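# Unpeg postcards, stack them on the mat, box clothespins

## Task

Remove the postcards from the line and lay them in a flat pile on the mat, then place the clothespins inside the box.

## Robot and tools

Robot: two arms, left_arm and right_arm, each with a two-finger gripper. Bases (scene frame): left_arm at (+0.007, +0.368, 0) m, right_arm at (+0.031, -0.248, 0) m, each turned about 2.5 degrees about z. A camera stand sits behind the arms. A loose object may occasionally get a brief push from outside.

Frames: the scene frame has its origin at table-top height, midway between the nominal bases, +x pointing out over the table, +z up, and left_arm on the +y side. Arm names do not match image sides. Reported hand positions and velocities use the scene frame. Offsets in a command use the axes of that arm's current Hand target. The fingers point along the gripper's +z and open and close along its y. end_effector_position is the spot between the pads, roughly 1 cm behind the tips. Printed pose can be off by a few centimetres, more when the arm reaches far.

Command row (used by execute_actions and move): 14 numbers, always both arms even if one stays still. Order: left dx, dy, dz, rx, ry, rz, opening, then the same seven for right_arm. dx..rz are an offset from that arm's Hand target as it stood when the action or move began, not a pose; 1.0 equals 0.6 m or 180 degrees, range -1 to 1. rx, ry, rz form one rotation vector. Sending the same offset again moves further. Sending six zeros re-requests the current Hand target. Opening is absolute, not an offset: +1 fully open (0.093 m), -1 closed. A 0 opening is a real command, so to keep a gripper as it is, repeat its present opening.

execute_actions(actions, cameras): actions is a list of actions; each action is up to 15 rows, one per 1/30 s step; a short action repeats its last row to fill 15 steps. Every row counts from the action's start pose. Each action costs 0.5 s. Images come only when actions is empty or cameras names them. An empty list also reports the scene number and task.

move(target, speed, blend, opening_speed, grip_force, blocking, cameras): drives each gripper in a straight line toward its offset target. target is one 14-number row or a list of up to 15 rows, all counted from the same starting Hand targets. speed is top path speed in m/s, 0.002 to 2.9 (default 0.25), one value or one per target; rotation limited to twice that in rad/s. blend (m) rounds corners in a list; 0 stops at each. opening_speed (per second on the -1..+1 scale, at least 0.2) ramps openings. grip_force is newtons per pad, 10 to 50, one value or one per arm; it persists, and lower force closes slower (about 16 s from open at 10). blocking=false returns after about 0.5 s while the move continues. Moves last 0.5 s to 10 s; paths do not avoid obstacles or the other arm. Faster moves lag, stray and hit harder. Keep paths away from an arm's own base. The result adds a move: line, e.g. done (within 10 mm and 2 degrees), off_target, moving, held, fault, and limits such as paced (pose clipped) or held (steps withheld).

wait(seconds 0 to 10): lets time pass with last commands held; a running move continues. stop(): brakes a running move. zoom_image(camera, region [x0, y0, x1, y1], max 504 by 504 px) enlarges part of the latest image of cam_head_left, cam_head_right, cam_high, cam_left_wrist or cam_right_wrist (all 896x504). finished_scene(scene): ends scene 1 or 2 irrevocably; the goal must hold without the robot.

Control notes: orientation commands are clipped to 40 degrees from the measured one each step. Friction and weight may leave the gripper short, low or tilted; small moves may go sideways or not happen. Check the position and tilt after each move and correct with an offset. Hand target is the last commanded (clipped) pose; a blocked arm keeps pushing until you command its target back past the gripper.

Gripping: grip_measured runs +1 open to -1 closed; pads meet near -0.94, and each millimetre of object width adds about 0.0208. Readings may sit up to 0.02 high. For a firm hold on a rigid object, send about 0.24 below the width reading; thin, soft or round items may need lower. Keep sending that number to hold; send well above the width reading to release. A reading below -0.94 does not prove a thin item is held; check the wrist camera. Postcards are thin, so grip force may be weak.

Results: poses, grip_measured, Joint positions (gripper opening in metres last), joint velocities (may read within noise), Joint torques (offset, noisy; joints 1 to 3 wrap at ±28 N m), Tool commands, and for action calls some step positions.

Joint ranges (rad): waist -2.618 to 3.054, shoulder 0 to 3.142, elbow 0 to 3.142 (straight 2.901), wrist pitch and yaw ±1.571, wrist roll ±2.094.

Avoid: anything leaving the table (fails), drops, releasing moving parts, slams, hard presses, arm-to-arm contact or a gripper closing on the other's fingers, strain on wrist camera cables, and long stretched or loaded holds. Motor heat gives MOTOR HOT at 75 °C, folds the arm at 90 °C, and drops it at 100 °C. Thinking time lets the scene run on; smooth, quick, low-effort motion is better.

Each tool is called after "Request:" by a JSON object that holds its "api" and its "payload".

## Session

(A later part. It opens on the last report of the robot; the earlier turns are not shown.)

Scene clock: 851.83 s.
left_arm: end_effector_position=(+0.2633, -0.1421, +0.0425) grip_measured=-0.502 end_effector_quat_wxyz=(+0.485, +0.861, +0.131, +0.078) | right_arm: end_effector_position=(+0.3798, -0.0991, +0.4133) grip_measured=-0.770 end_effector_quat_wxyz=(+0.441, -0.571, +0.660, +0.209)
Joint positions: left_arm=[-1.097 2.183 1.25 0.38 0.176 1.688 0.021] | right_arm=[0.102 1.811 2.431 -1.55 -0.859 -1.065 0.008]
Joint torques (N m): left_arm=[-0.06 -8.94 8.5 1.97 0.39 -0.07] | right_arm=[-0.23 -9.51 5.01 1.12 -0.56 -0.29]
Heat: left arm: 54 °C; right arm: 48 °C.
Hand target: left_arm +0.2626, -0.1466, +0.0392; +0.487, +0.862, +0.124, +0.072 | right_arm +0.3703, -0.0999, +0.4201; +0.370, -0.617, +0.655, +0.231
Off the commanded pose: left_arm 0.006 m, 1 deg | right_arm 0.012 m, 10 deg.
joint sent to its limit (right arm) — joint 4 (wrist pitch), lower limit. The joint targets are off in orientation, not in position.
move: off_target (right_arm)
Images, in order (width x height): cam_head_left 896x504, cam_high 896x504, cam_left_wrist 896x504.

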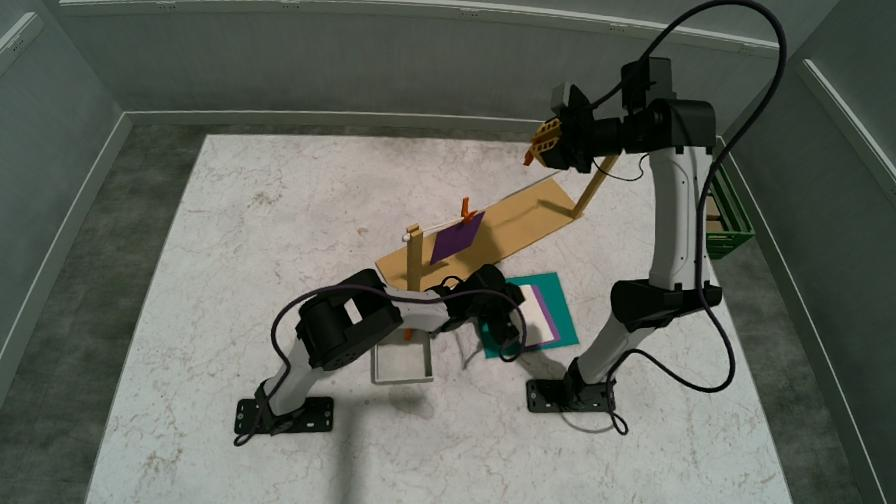

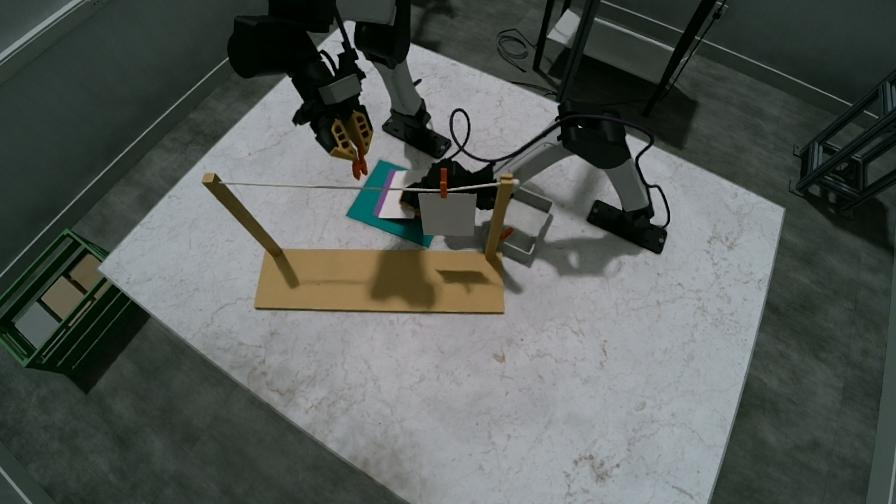

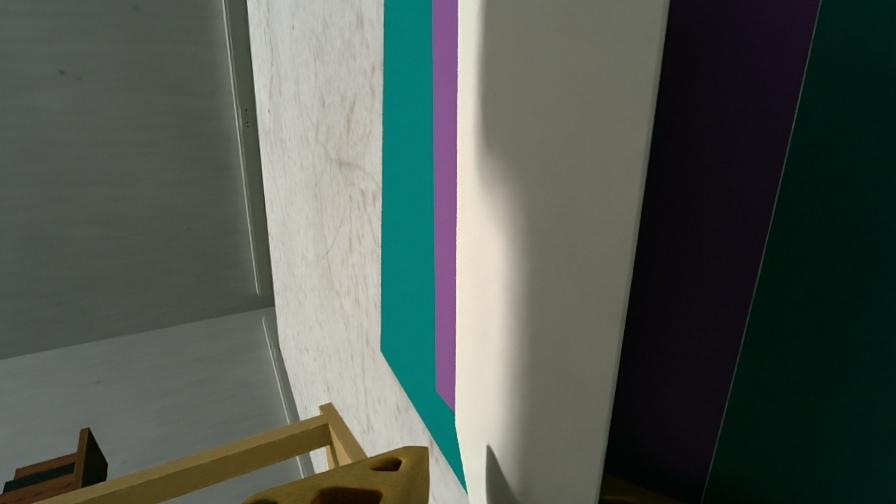

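Request:
{"api": "move", "payload": {"target": [0,-0.039,-0.074,0,0,0,-0.5,0,0,0,0,0,0,-1], "speed": 0.06, "cameras": ["cam_head_left","cam_left_wrist"]}}

Request:
{"api": "zoom_image", "payload": {"camera": "cam_head_left", "region": [440, 220, 620, 400]}}

Scene clock: 863.47 s.
left_arm: end_effector_position=(+0.2500, -0.0999, +0.0308) grip_measured=-0.502 end_effector_quat_wxyz=(+0.477, +0.866, +0.132, +0.075) | right_arm: end_effector_position=(+0.3798, -0.0991, +0.4133) grip_measured=-0.770 end_effector_quat_wxyz=(+0.441, -0.571, +0.660, +0.209)
Joint positions: left_arm=[-1.072 2.088 1.042 0.471 0.198 1.703 0.021] | right_arm=[0.102 1.811 2.431 -1.55 -0.859 -1.065 0.008]
Joint torques (N m): left_arm=[0.4 -11.95 5.37 1.96 0.44 -0.04] | right_arm=[-0.21 -9.48 5.03 1.13 -0.56 -0.29]
Heat: left arm: 56 °C; right arm: 48 °C.
Hand target: left_arm +0.2483, -0.0985, +0.0421; +0.487, +0.862, +0.124, +0.072 | right_arm +0.3703, -0.0999, +0.4201; +0.370, -0.617, +0.655, +0.231
Off the commanded pose: left_arm 0.011 m, 2 deg | right_arm 0.012 m, 10 deg.
joint sent to its limit (right arm) — joint 4 (wrist pitch), lower limit. The joint targets are off in orientation, not in position.
move: off_target (left_arm, right_arm)
Images, in order (width x height): cam_head_left 896x504, cam_left_wrist 896x504.

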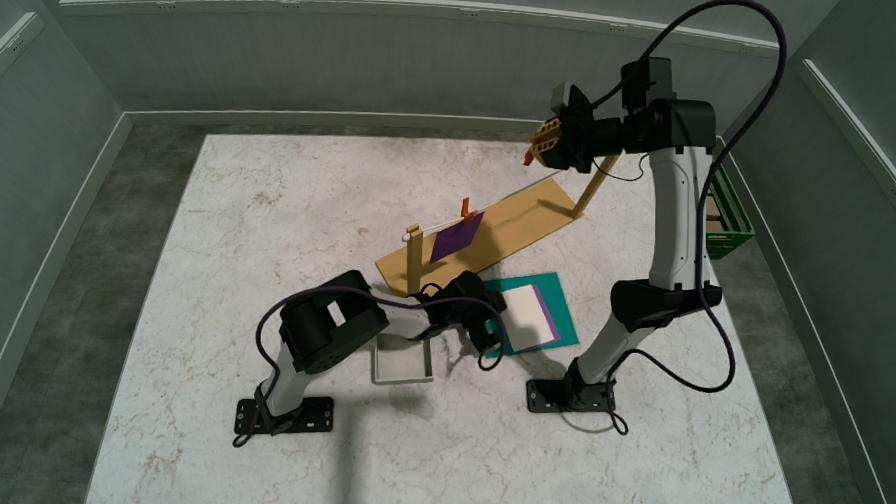

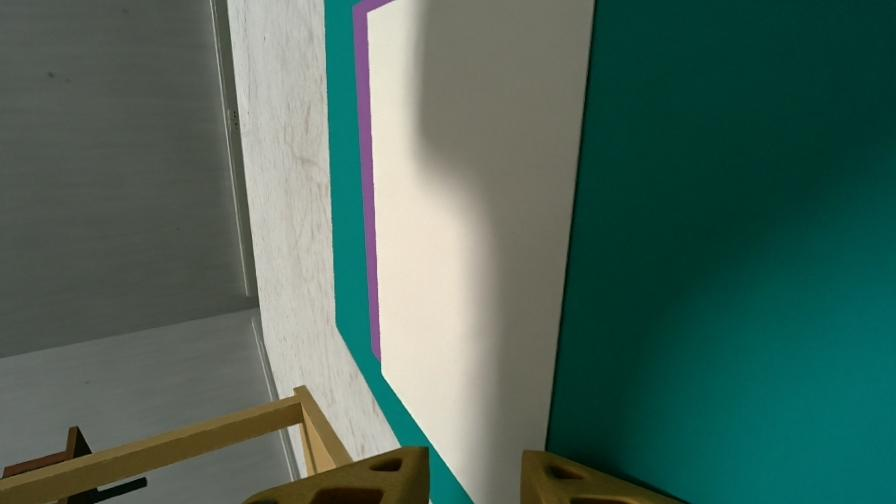

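Scaled by 2.800 from the camera's 896x504 image, which has a finer 1280x720 frame.

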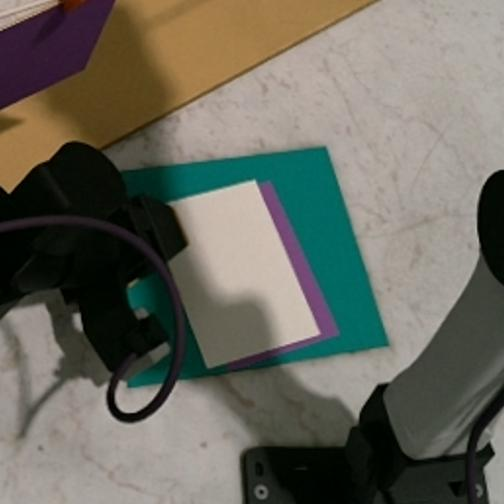

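Request:
{"api": "move", "payload": {"target": [[0,-0.0097,-0.0348,0,0,0,-0.5,0,0,0,0,0,0,-1],[-0.0315,0.0173,-0.2215,-0.042,-0.027,-0.124,-0.5,0,0,0,0,0,0,-1],[-0.1147,0.0725,-0.5478,-0.168,-0.106,-0.497,-0.5,0,0,0,0,0,0,-1]], "speed": 0.2, "blend": [0.005,0.03,0], "cameras": ["cam_high","cam_head_left","cam_right_wrist"]}}

Scene clock: 872.50 s.
left_arm: end_effector_position=(+0.1071, +0.1278, +0.2359) grip_measured=-0.502 end_effector_quat_wxyz=(+0.586, +0.398, +0.593, -0.383) | right_arm: end_effector_position=(+0.3798, -0.0991, +0.4133) grip_measured=-0.770 end_effector_quat_wxyz=(+0.441, -0.571, +0.660, +0.209)
Joint positions: left_arm=[-1.23 0.319 0.256 0.043 -0.017 0.012 0.021] | right_arm=[0.102 1.811 2.431 -1.55 -0.859 -1.065 0.008]
Joint torques (N m): left_arm=[-0.53 0.8 10.58 2.15 -0.09 -0.19] | right_arm=[-0.25 -9.5 5.01 1.12 -0.56 -0.29]
Heat: left arm: 56 °C; right arm: 48 °C.
Hand target: left_arm +0.1082, +0.1302, +0.2489; +0.594, +0.385, +0.591, -0.387 | right_arm +0.3703, -0.0999, +0.4201; +0.370, -0.617, +0.655, +0.231
Off the commanded pose: left_arm 0.013 m, 2 deg | right_arm 0.012 m, 10 deg.
joint sent to its limit (right arm) — joint 4 (wrist pitch), lower limit. The joint targets are off in orientation, not in position.
move: off_target (left_arm, right_arm)
Images, in order (width x height): cam_head_left 896x504, cam_high 896x504, cam_right_wrist 896x504.

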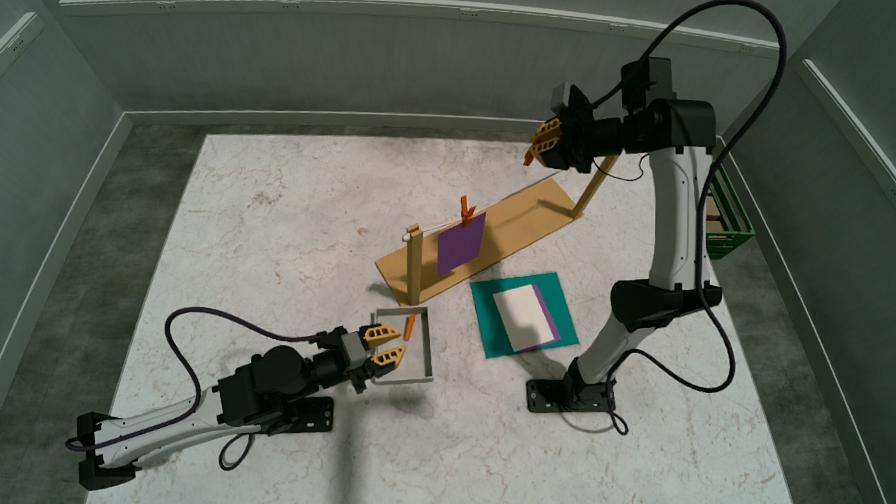

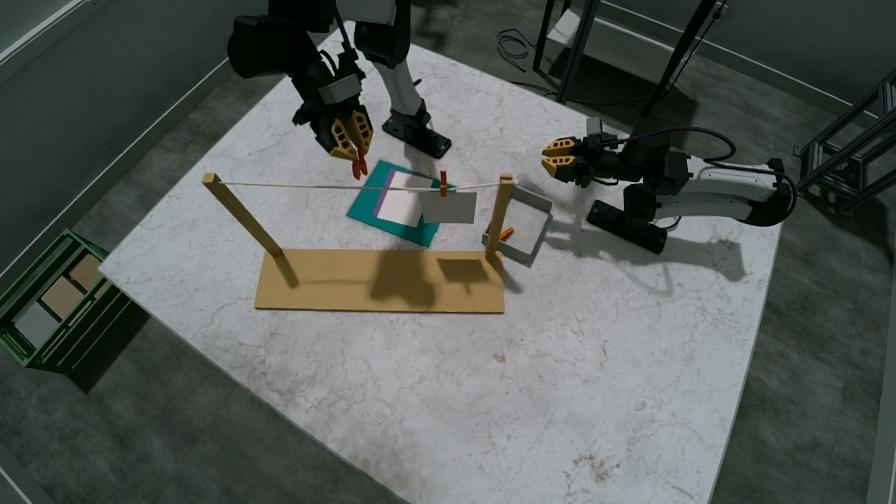

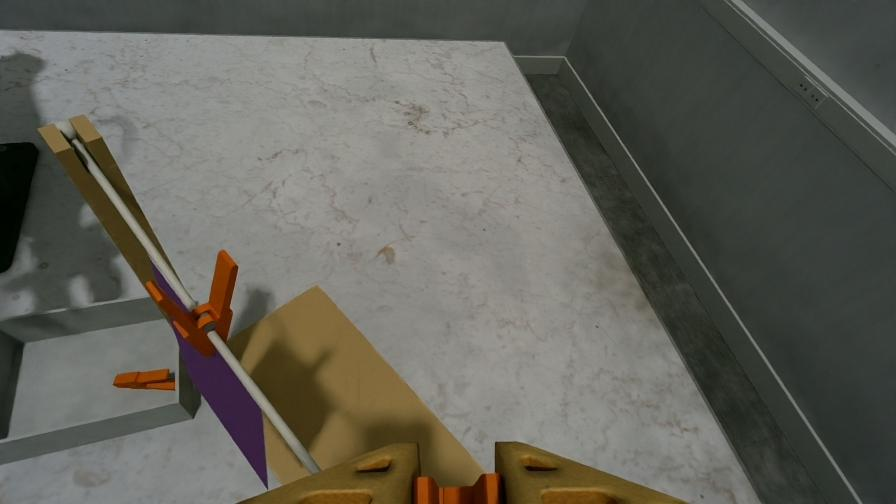

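Request:
{"api": "move", "payload": {"target": [[0,0.243,-0.0687,-0.183,0,0,-0.5,0,0.1237,0.0227,0,0,0,-1],[0,0.362,-0.279,-0.369,0,0,-0.5,0.0083,0.283,0.134,0,0,0,-1]], "speed": 0.2, "blend": [0.03,0], "cameras": ["cam_high","cam_head_left","cam_right_wrist","cam_left_wrist"]}}

Scene clock: 922.13 s.
left_arm: end_effector_position=(+0.2415, +0.3718, +0.2367) grip_measured=-0.502 end_effector_quat_wxyz=(+0.700, -0.002, +0.714, +0.005) | right_arm: end_effector_position=(+0.2222, -0.0192, +0.3386) grip_measured=-0.770 end_effector_quat_wxyz=(-0.365, +0.619, -0.655, -0.232)
Joint positions: left_arm=[-0.008 0.128 0.271 -0.164 0.025 0.006 0.021] | right_arm=[0.607 1.215 1.554 -1.175 -0.567 -0.727 0.008]
Joint torques (N m): left_arm=[0.36 1.95 10.02 2.15 0.22 -0.16] | right_arm=[0.46 -4.23 6.5 1.54 -0.28 -0.04]
Heat: left arm: 50 °C; right arm: 48 °C.
Hand target: left_arm +0.2394, +0.3710, +0.2481; +0.708, -0.003, +0.706, +0.000 | right_arm +0.2202, -0.0197, +0.3401; -0.370, +0.617, -0.655, -0.231
Off the commanded pose: left_arm 0.012 m, 1 deg | right_arm 0.002 m, 1 deg.
move: off_target (left_arm)
Images, in order (width x height): cam_head_left 896x504, cam_high 896x504, cam_left_wrist 896x504, cam_right_wrist 896x504.

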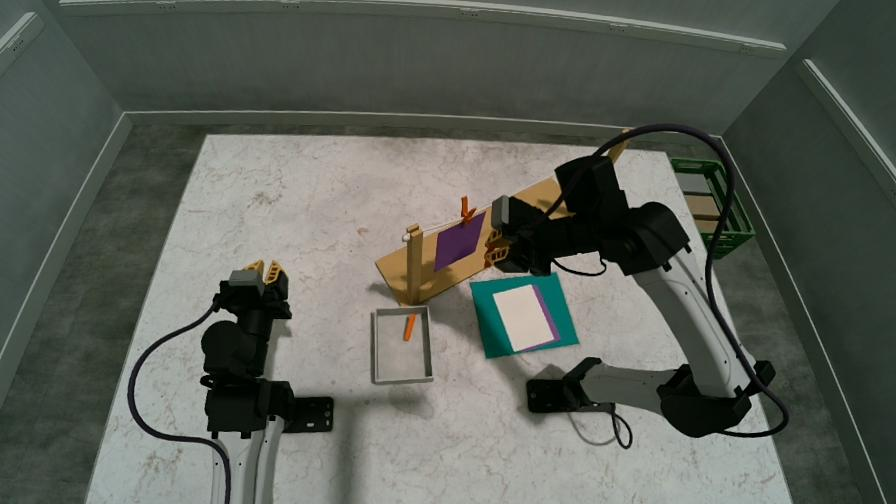

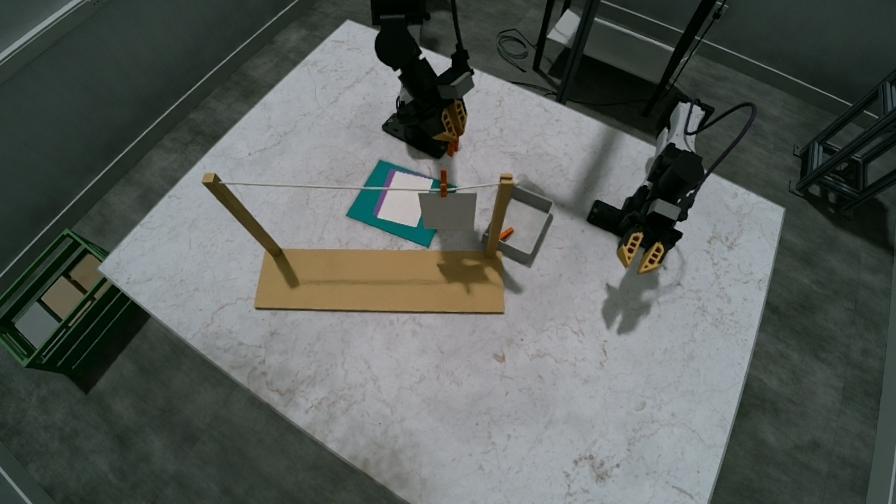

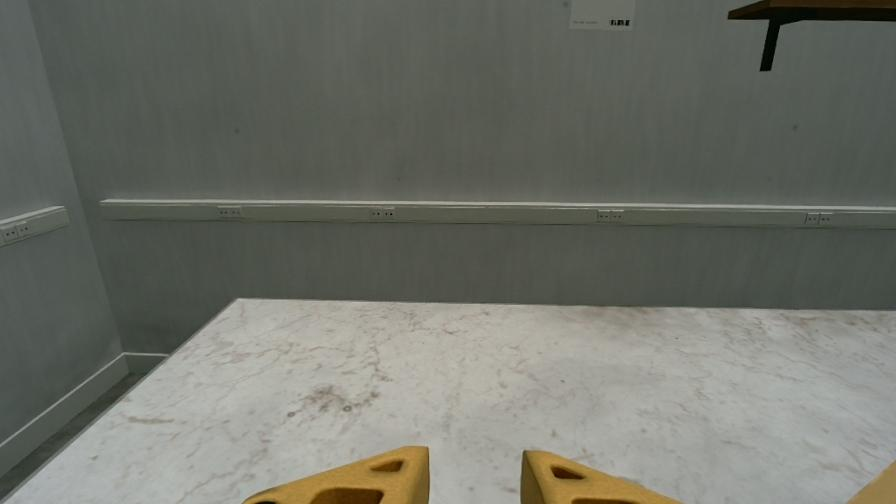

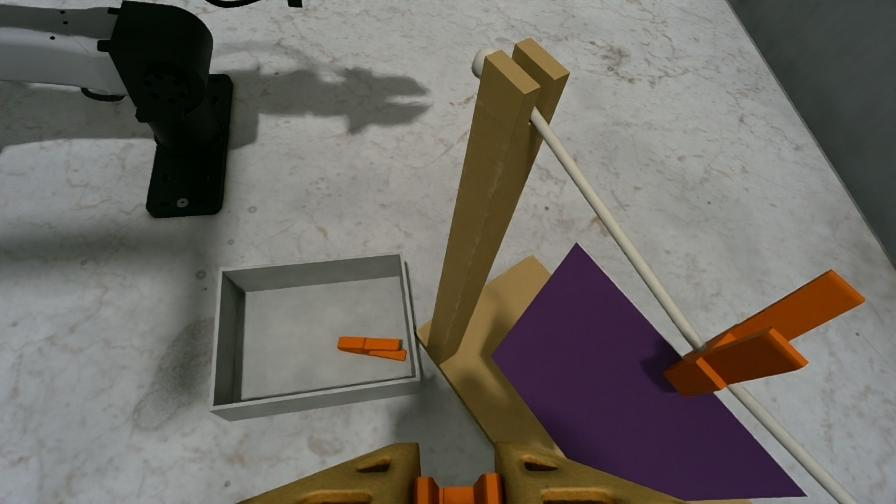

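Request:
{"api": "move", "payload": {"target": [0,0,0,0,0,0,-0.5,0.0494,0.1442,0.2797,0,0,0,-1], "speed": 0.15, "cameras": ["cam_head_left","cam_right_wrist"]}}

Scene clock: 937.13 s.
left_arm: end_effector_position=(+0.2415, +0.3718, +0.2367) grip_measured=-0.502 end_effector_quat_wxyz=(+0.700, -0.002, +0.714, +0.005) | right_arm: end_effector_position=(+0.1705, +0.0980, +0.2040) grip_measured=-0.770 end_effector_quat_wxyz=(-0.372, +0.620, -0.651, -0.230)
Joint positions: left_arm=[-0.008 0.128 0.271 -0.164 0.025 0.006 0.021] | right_arm=[1.158 1.231 0.958 -0.401 -0.156 -0.331 0.008]
Joint torques (N m): left_arm=[0.35 1.98 10.02 2.16 0.21 -0.17] | right_arm=[0.49 -3.43 8.34 1.81 -0.04 0]
Heat: left arm: 52 °C; right arm: 49 °C.
Hand target: left_arm +0.2394, +0.3710, +0.2481; +0.708, -0.003, +0.706, +0.000 | right_arm +0.1703, +0.1002, +0.1999; -0.370, +0.617, -0.655, -0.230
Off the commanded pose: left_arm 0.012 m, 1 deg | right_arm 0.005 m, 1 deg.
move: off_target (left_arm)
Images, in order (width x height): cam_head_left 896x504, cam_right_wrist 896x504.

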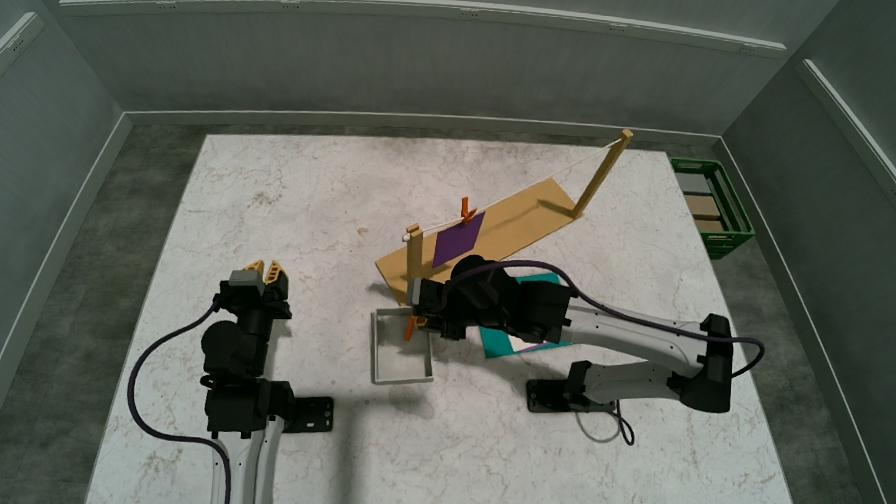

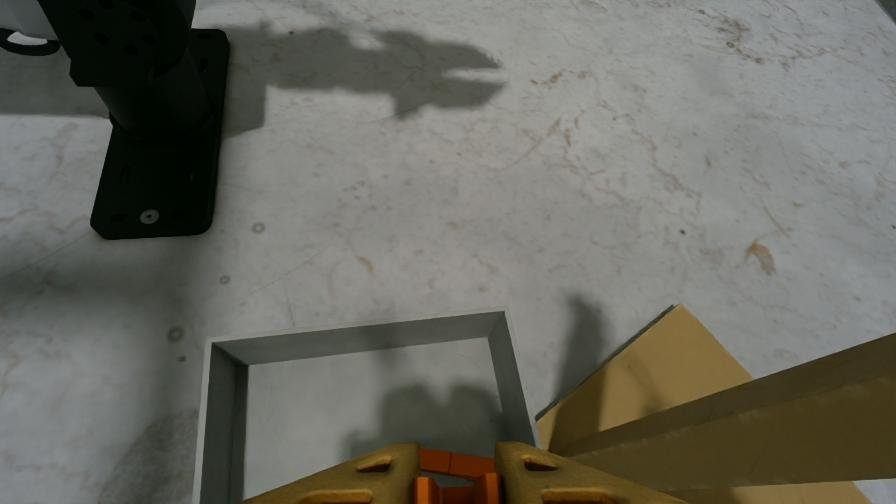

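Request:
{"api": "move", "payload": {"target": [0,0,0,0,0,0,-0.5,0.1252,0.0533,0.1944,0,0,0,-1], "speed": 0.1, "cameras": ["cam_head_left","cam_right_wrist","cam_high"]}}

Scene clock: 943.70 s.
left_arm: end_effector_position=(+0.2415, +0.3718, +0.2367) grip_measured=-0.502 end_effector_quat_wxyz=(+0.700, -0.002, +0.714, +0.005) | right_arm: end_effector_position=(+0.1669, +0.1451, +0.0712) grip_measured=-0.770 end_effector_quat_wxyz=(-0.374, +0.620, -0.650, -0.231)
Joint positions: left_arm=[-0.008 0.128 0.271 -0.164 0.025 0.006 0.021] | right_arm=[1.243 1.6 0.687 0.25 -0.089 -0.28 0.008]
Joint torques (N m): left_arm=[0.32 1.95 10.02 2.15 0.21 -0.17] | right_arm=[0.53 -5.2 6.78 1.87 -0.02 0.01]
Heat: left arm: 53 °C; right arm: 50 °C.
Hand target: left_arm +0.2394, +0.3710, +0.2481; +0.708, -0.003, +0.706, +0.000 | right_arm +0.1651, +0.1451, +0.0651; -0.371, +0.617, -0.655, -0.231
Off the commanded pose: left_arm 0.012 m, 1 deg | right_arm 0.007 m, 1 deg.
move: off_target (left_arm)
Images, in order (width x height): cam_head_left 896x504, cam_high 896x504, cam_right_wrist 896x504.

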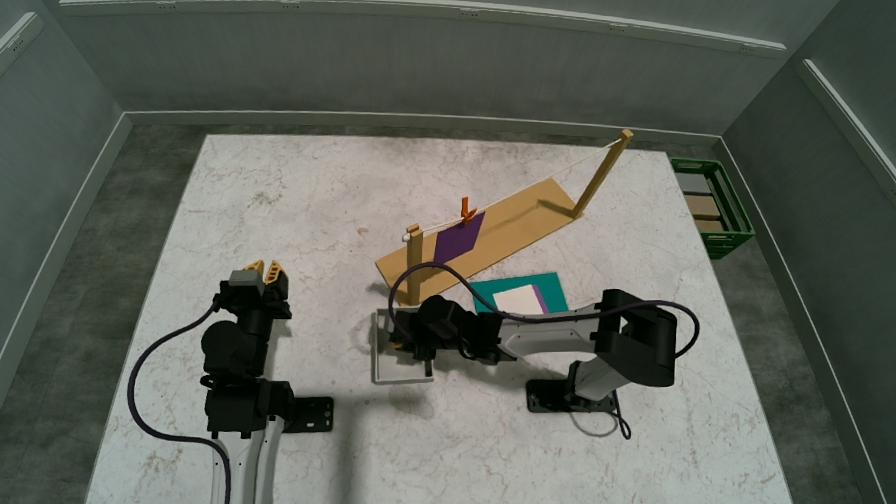

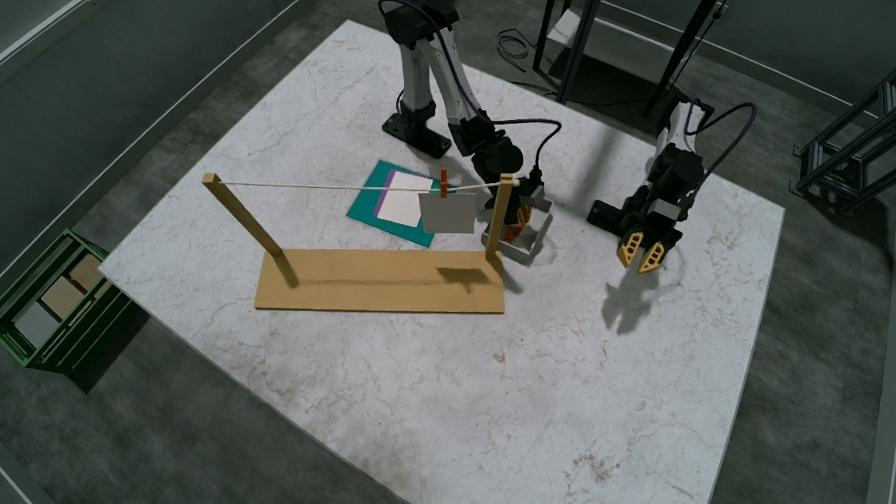

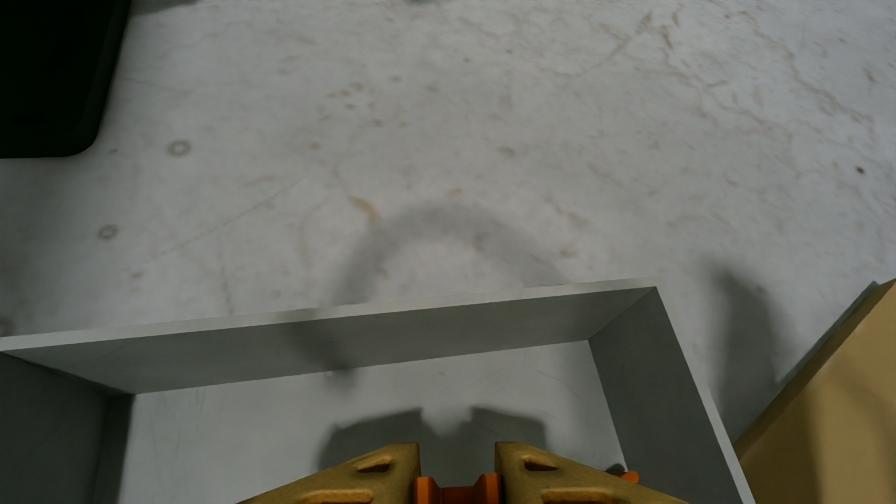

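Request:
{"api": "move", "payload": {"target": [[0,0,0,0,0,0,-0.5,0.0180,0.0036,0.0145,0,0,0,-1],[0,0,0,0,0,0,-0.5,0.0180,0.0036,0.0145,0,0,0,0.1],[0,0,0,0,0,0,-0.5,-0.1283,-0.0258,-0.1033,0,0,0,0.1]], "speed": 0.08, "opening_speed": 0.8, "cameras": ["cam_head_left","cam_right_wrist"]}}

Scene clock: 951.03 s.
left_arm: end_effector_position=(+0.2415, +0.3718, +0.2367) grip_measured=-0.502 end_effector_quat_wxyz=(+0.700, -0.002, +0.714, +0.005) | right_arm: end_effector_position=(+0.1660, +0.1424, +0.1496) grip_measured=+0.098 end_effector_quat_wxyz=(-0.359, +0.624, -0.657, -0.223)
Joint positions: left_arm=[-0.008 0.128 0.271 -0.164 0.025 0.006 0.021] | right_arm=[1.243 1.439 0.919 -0.181 -0.088 -0.278 0.05]
Joint torques (N m): left_arm=[0.34 1.95 10.04 2.15 0.21 -0.17] | right_arm=[0.51 -7.86 10.76 1.59 -0.02 -0.01]
Heat: left arm: 53 °C; right arm: 51 °C.
Hand target: left_arm +0.2394, +0.3710, +0.2481; +0.708, -0.003, +0.706, +0.000 | right_arm +0.1650, +0.1450, +0.1649; -0.370, +0.617, -0.655, -0.231
Off the commanded pose: left_arm 0.012 m, 1 deg | right_arm 0.016 m, 2 deg.
move: off_target (left_arm, right_arm); target 2's new opening was sent with right_arm's hand 0.016 m and 2 deg from that target
Images, in order (width x height): cam_head_left 896x504, cam_right_wrist 896x504.

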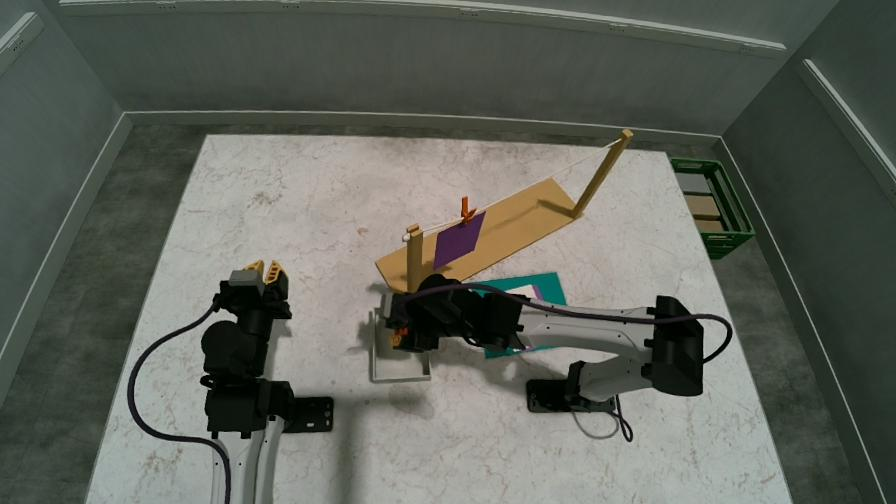

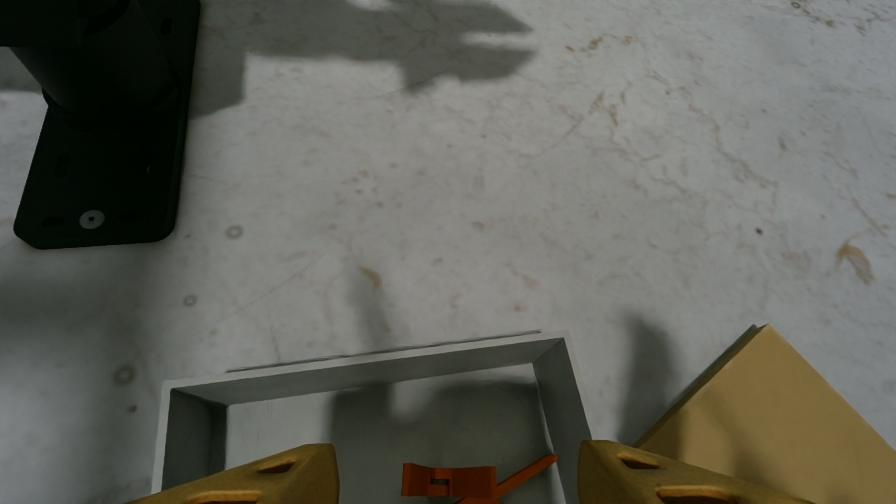

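Request:
{"api": "zoom_image", "payload": {"camera": "cam_right_wrist", "region": [130, 300, 630, 504]}}

Request:
{"api": "zoom_image", "payload": {"camera": "cam_head_left", "region": [330, 200, 530, 400]}}

Scaled by 1.008 from the camera's 896x504 image, which has a finer 1280x720 frame.

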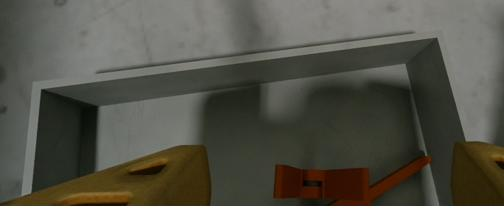

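Scaled by 2.520 from the camera's 896x504 image, which has a finer 1280x720 frame.

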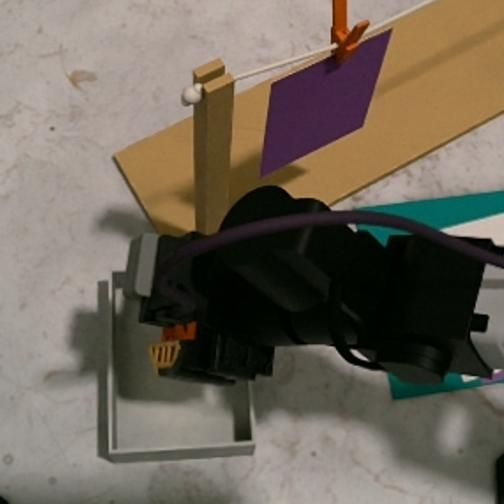

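Request:
{"api": "move", "payload": {"target": [0,0,0,0,0,0,-0.5,-0.0417,-0.020,-0.10,0,0,0,0.1], "speed": 0.1, "cameras": ["cam_head_left","cam_right_wrist"]}}

Scene clock: 957.47 s.
left_arm: end_effector_position=(+0.2415, +0.3718, +0.2367) grip_measured=-0.502 end_effector_quat_wxyz=(+0.700, -0.002, +0.714, +0.005) | right_arm: end_effector_position=(+0.1632, +0.1143, +0.2101) grip_measured=+0.098 end_effector_quat_wxyz=(-0.361, +0.617, -0.662, -0.224)
Joint positions: left_arm=[-0.008 0.128 0.271 -0.164 0.025 0.006 0.021] | right_arm=[1.218 1.293 1.044 -0.448 -0.1 -0.278 0.05]
Joint torques (N m): left_arm=[0.36 1.94 10.02 2.16 0.21 -0.16] | right_arm=[-0.5 -6.22 11.04 1.55 -0.18 -0.25]
Heat: left arm: 54 °C; right arm: 52 °C.
Hand target: left_arm +0.2394, +0.3710, +0.2481; +0.708, -0.003, +0.706, +0.000 | right_arm +0.1638, +0.1138, +0.2233; -0.370, +0.617, -0.655, -0.231
Off the commanded pose: left_arm 0.012 m, 1 deg | right_arm 0.013 m, 2 deg.
move: off_target (left_arm, right_arm)
Images, in order (width x height): cam_head_left 896x504, cam_right_wrist 896x504.

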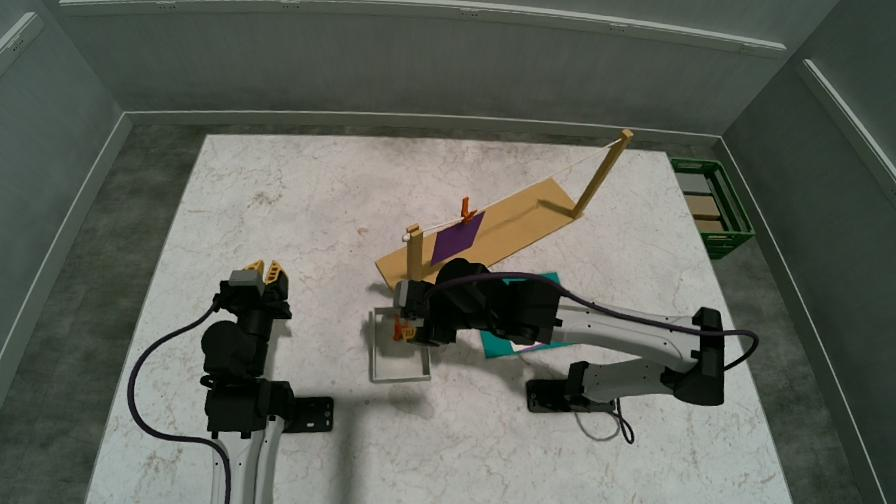

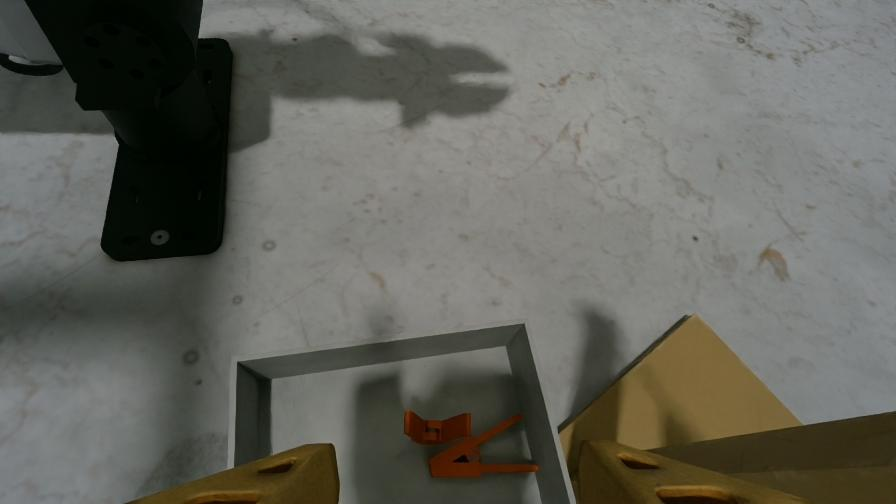

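Request:
{"api": "move", "payload": {"target": [[0.0133,-0.0683,0.0677,0.1381,0.0819,0.0182,-0.5,-0.0265,-0.1141,-0.2527,0,0,0,0.1],[0.0467,-0.2183,0.0343,0.2733,0.13,0.0606,-0.5,0.0991,-0.2151,-0.4373,0,0,0,0.1]], "speed": 0.13, "blend": 0.03, "cameras": ["all"]}}

Scene clock: 1026.97 s.
left_arm: end_effector_position=(+0.2603, +0.2429, +0.2122) grip_measured=-0.502 end_effector_quat_wxyz=(+0.484, +0.342, +0.773, -0.226) | right_arm: end_effector_position=(+0.2448, -0.1401, +0.3603) grip_measured=+0.098 end_effector_quat_wxyz=(+0.430, -0.578, +0.671, +0.174)
Joint positions: left_arm=[-0.109 0.824 0.657 -0.425 0.696 0.387 0.021] | right_arm=[-0.06 1.2 1.659 -1.546 -0.871 -1.295 0.05]
Joint torques (N m): left_arm=[-0.54 -0.34 10.36 1.71 0.51 0.12] | right_arm=[-0.38 -2.71 5.52 0.86 -0.6 -0.3]
Heat: left arm: 55 °C; right arm: 58 °C.
Hand target: left_arm +0.2605, +0.2400, +0.2206; +0.489, +0.354, +0.764, -0.227 | right_arm +0.2398, -0.1402, +0.3600; +0.370, -0.617, +0.655, +0.231
Off the commanded pose: left_arm 0.009 m, 2 deg | right_arm 0.005 m, 11 deg.
joint sent to its limit (right arm) — joint 4 (wrist pitch), lower limit. The joint targets are off in orientation, not in position.
move: off_target (right_arm)

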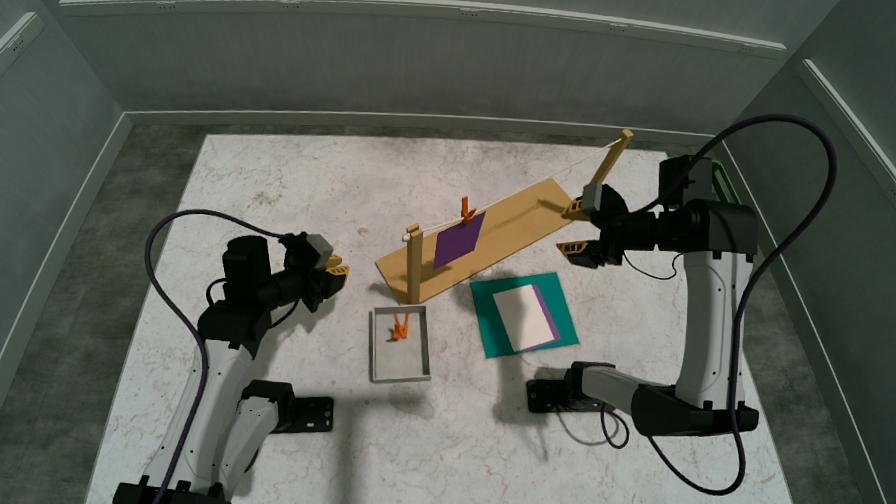

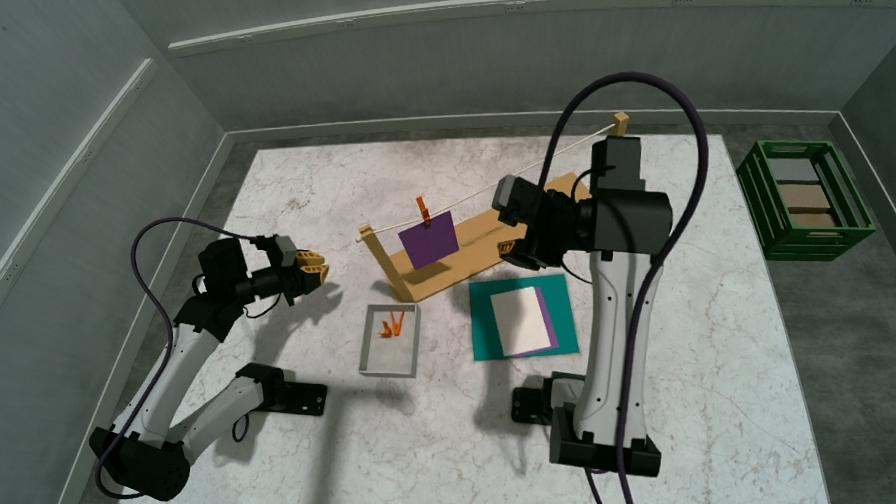

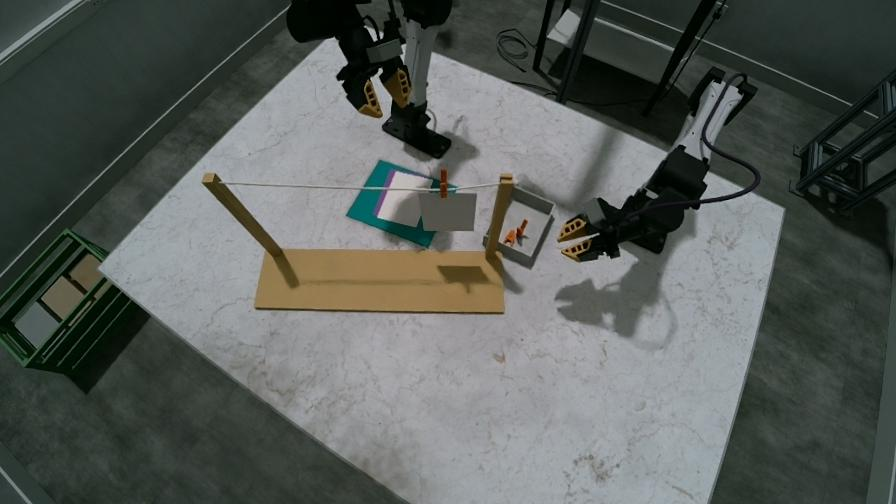

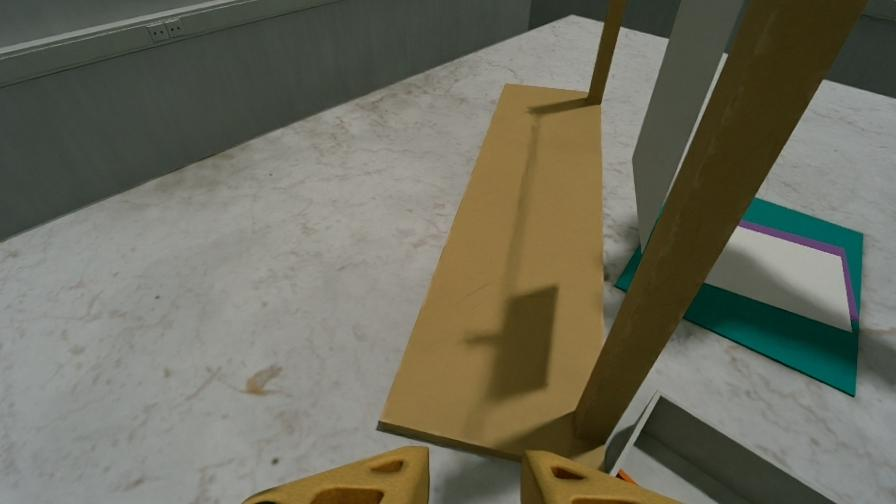

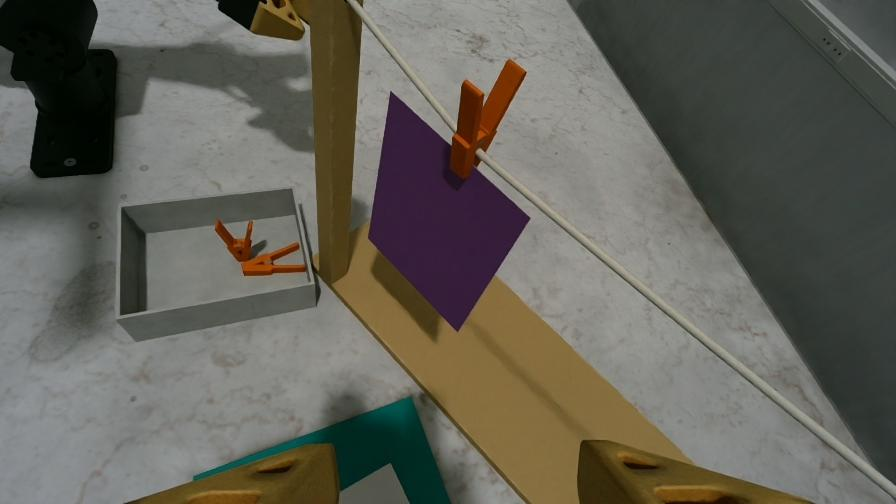

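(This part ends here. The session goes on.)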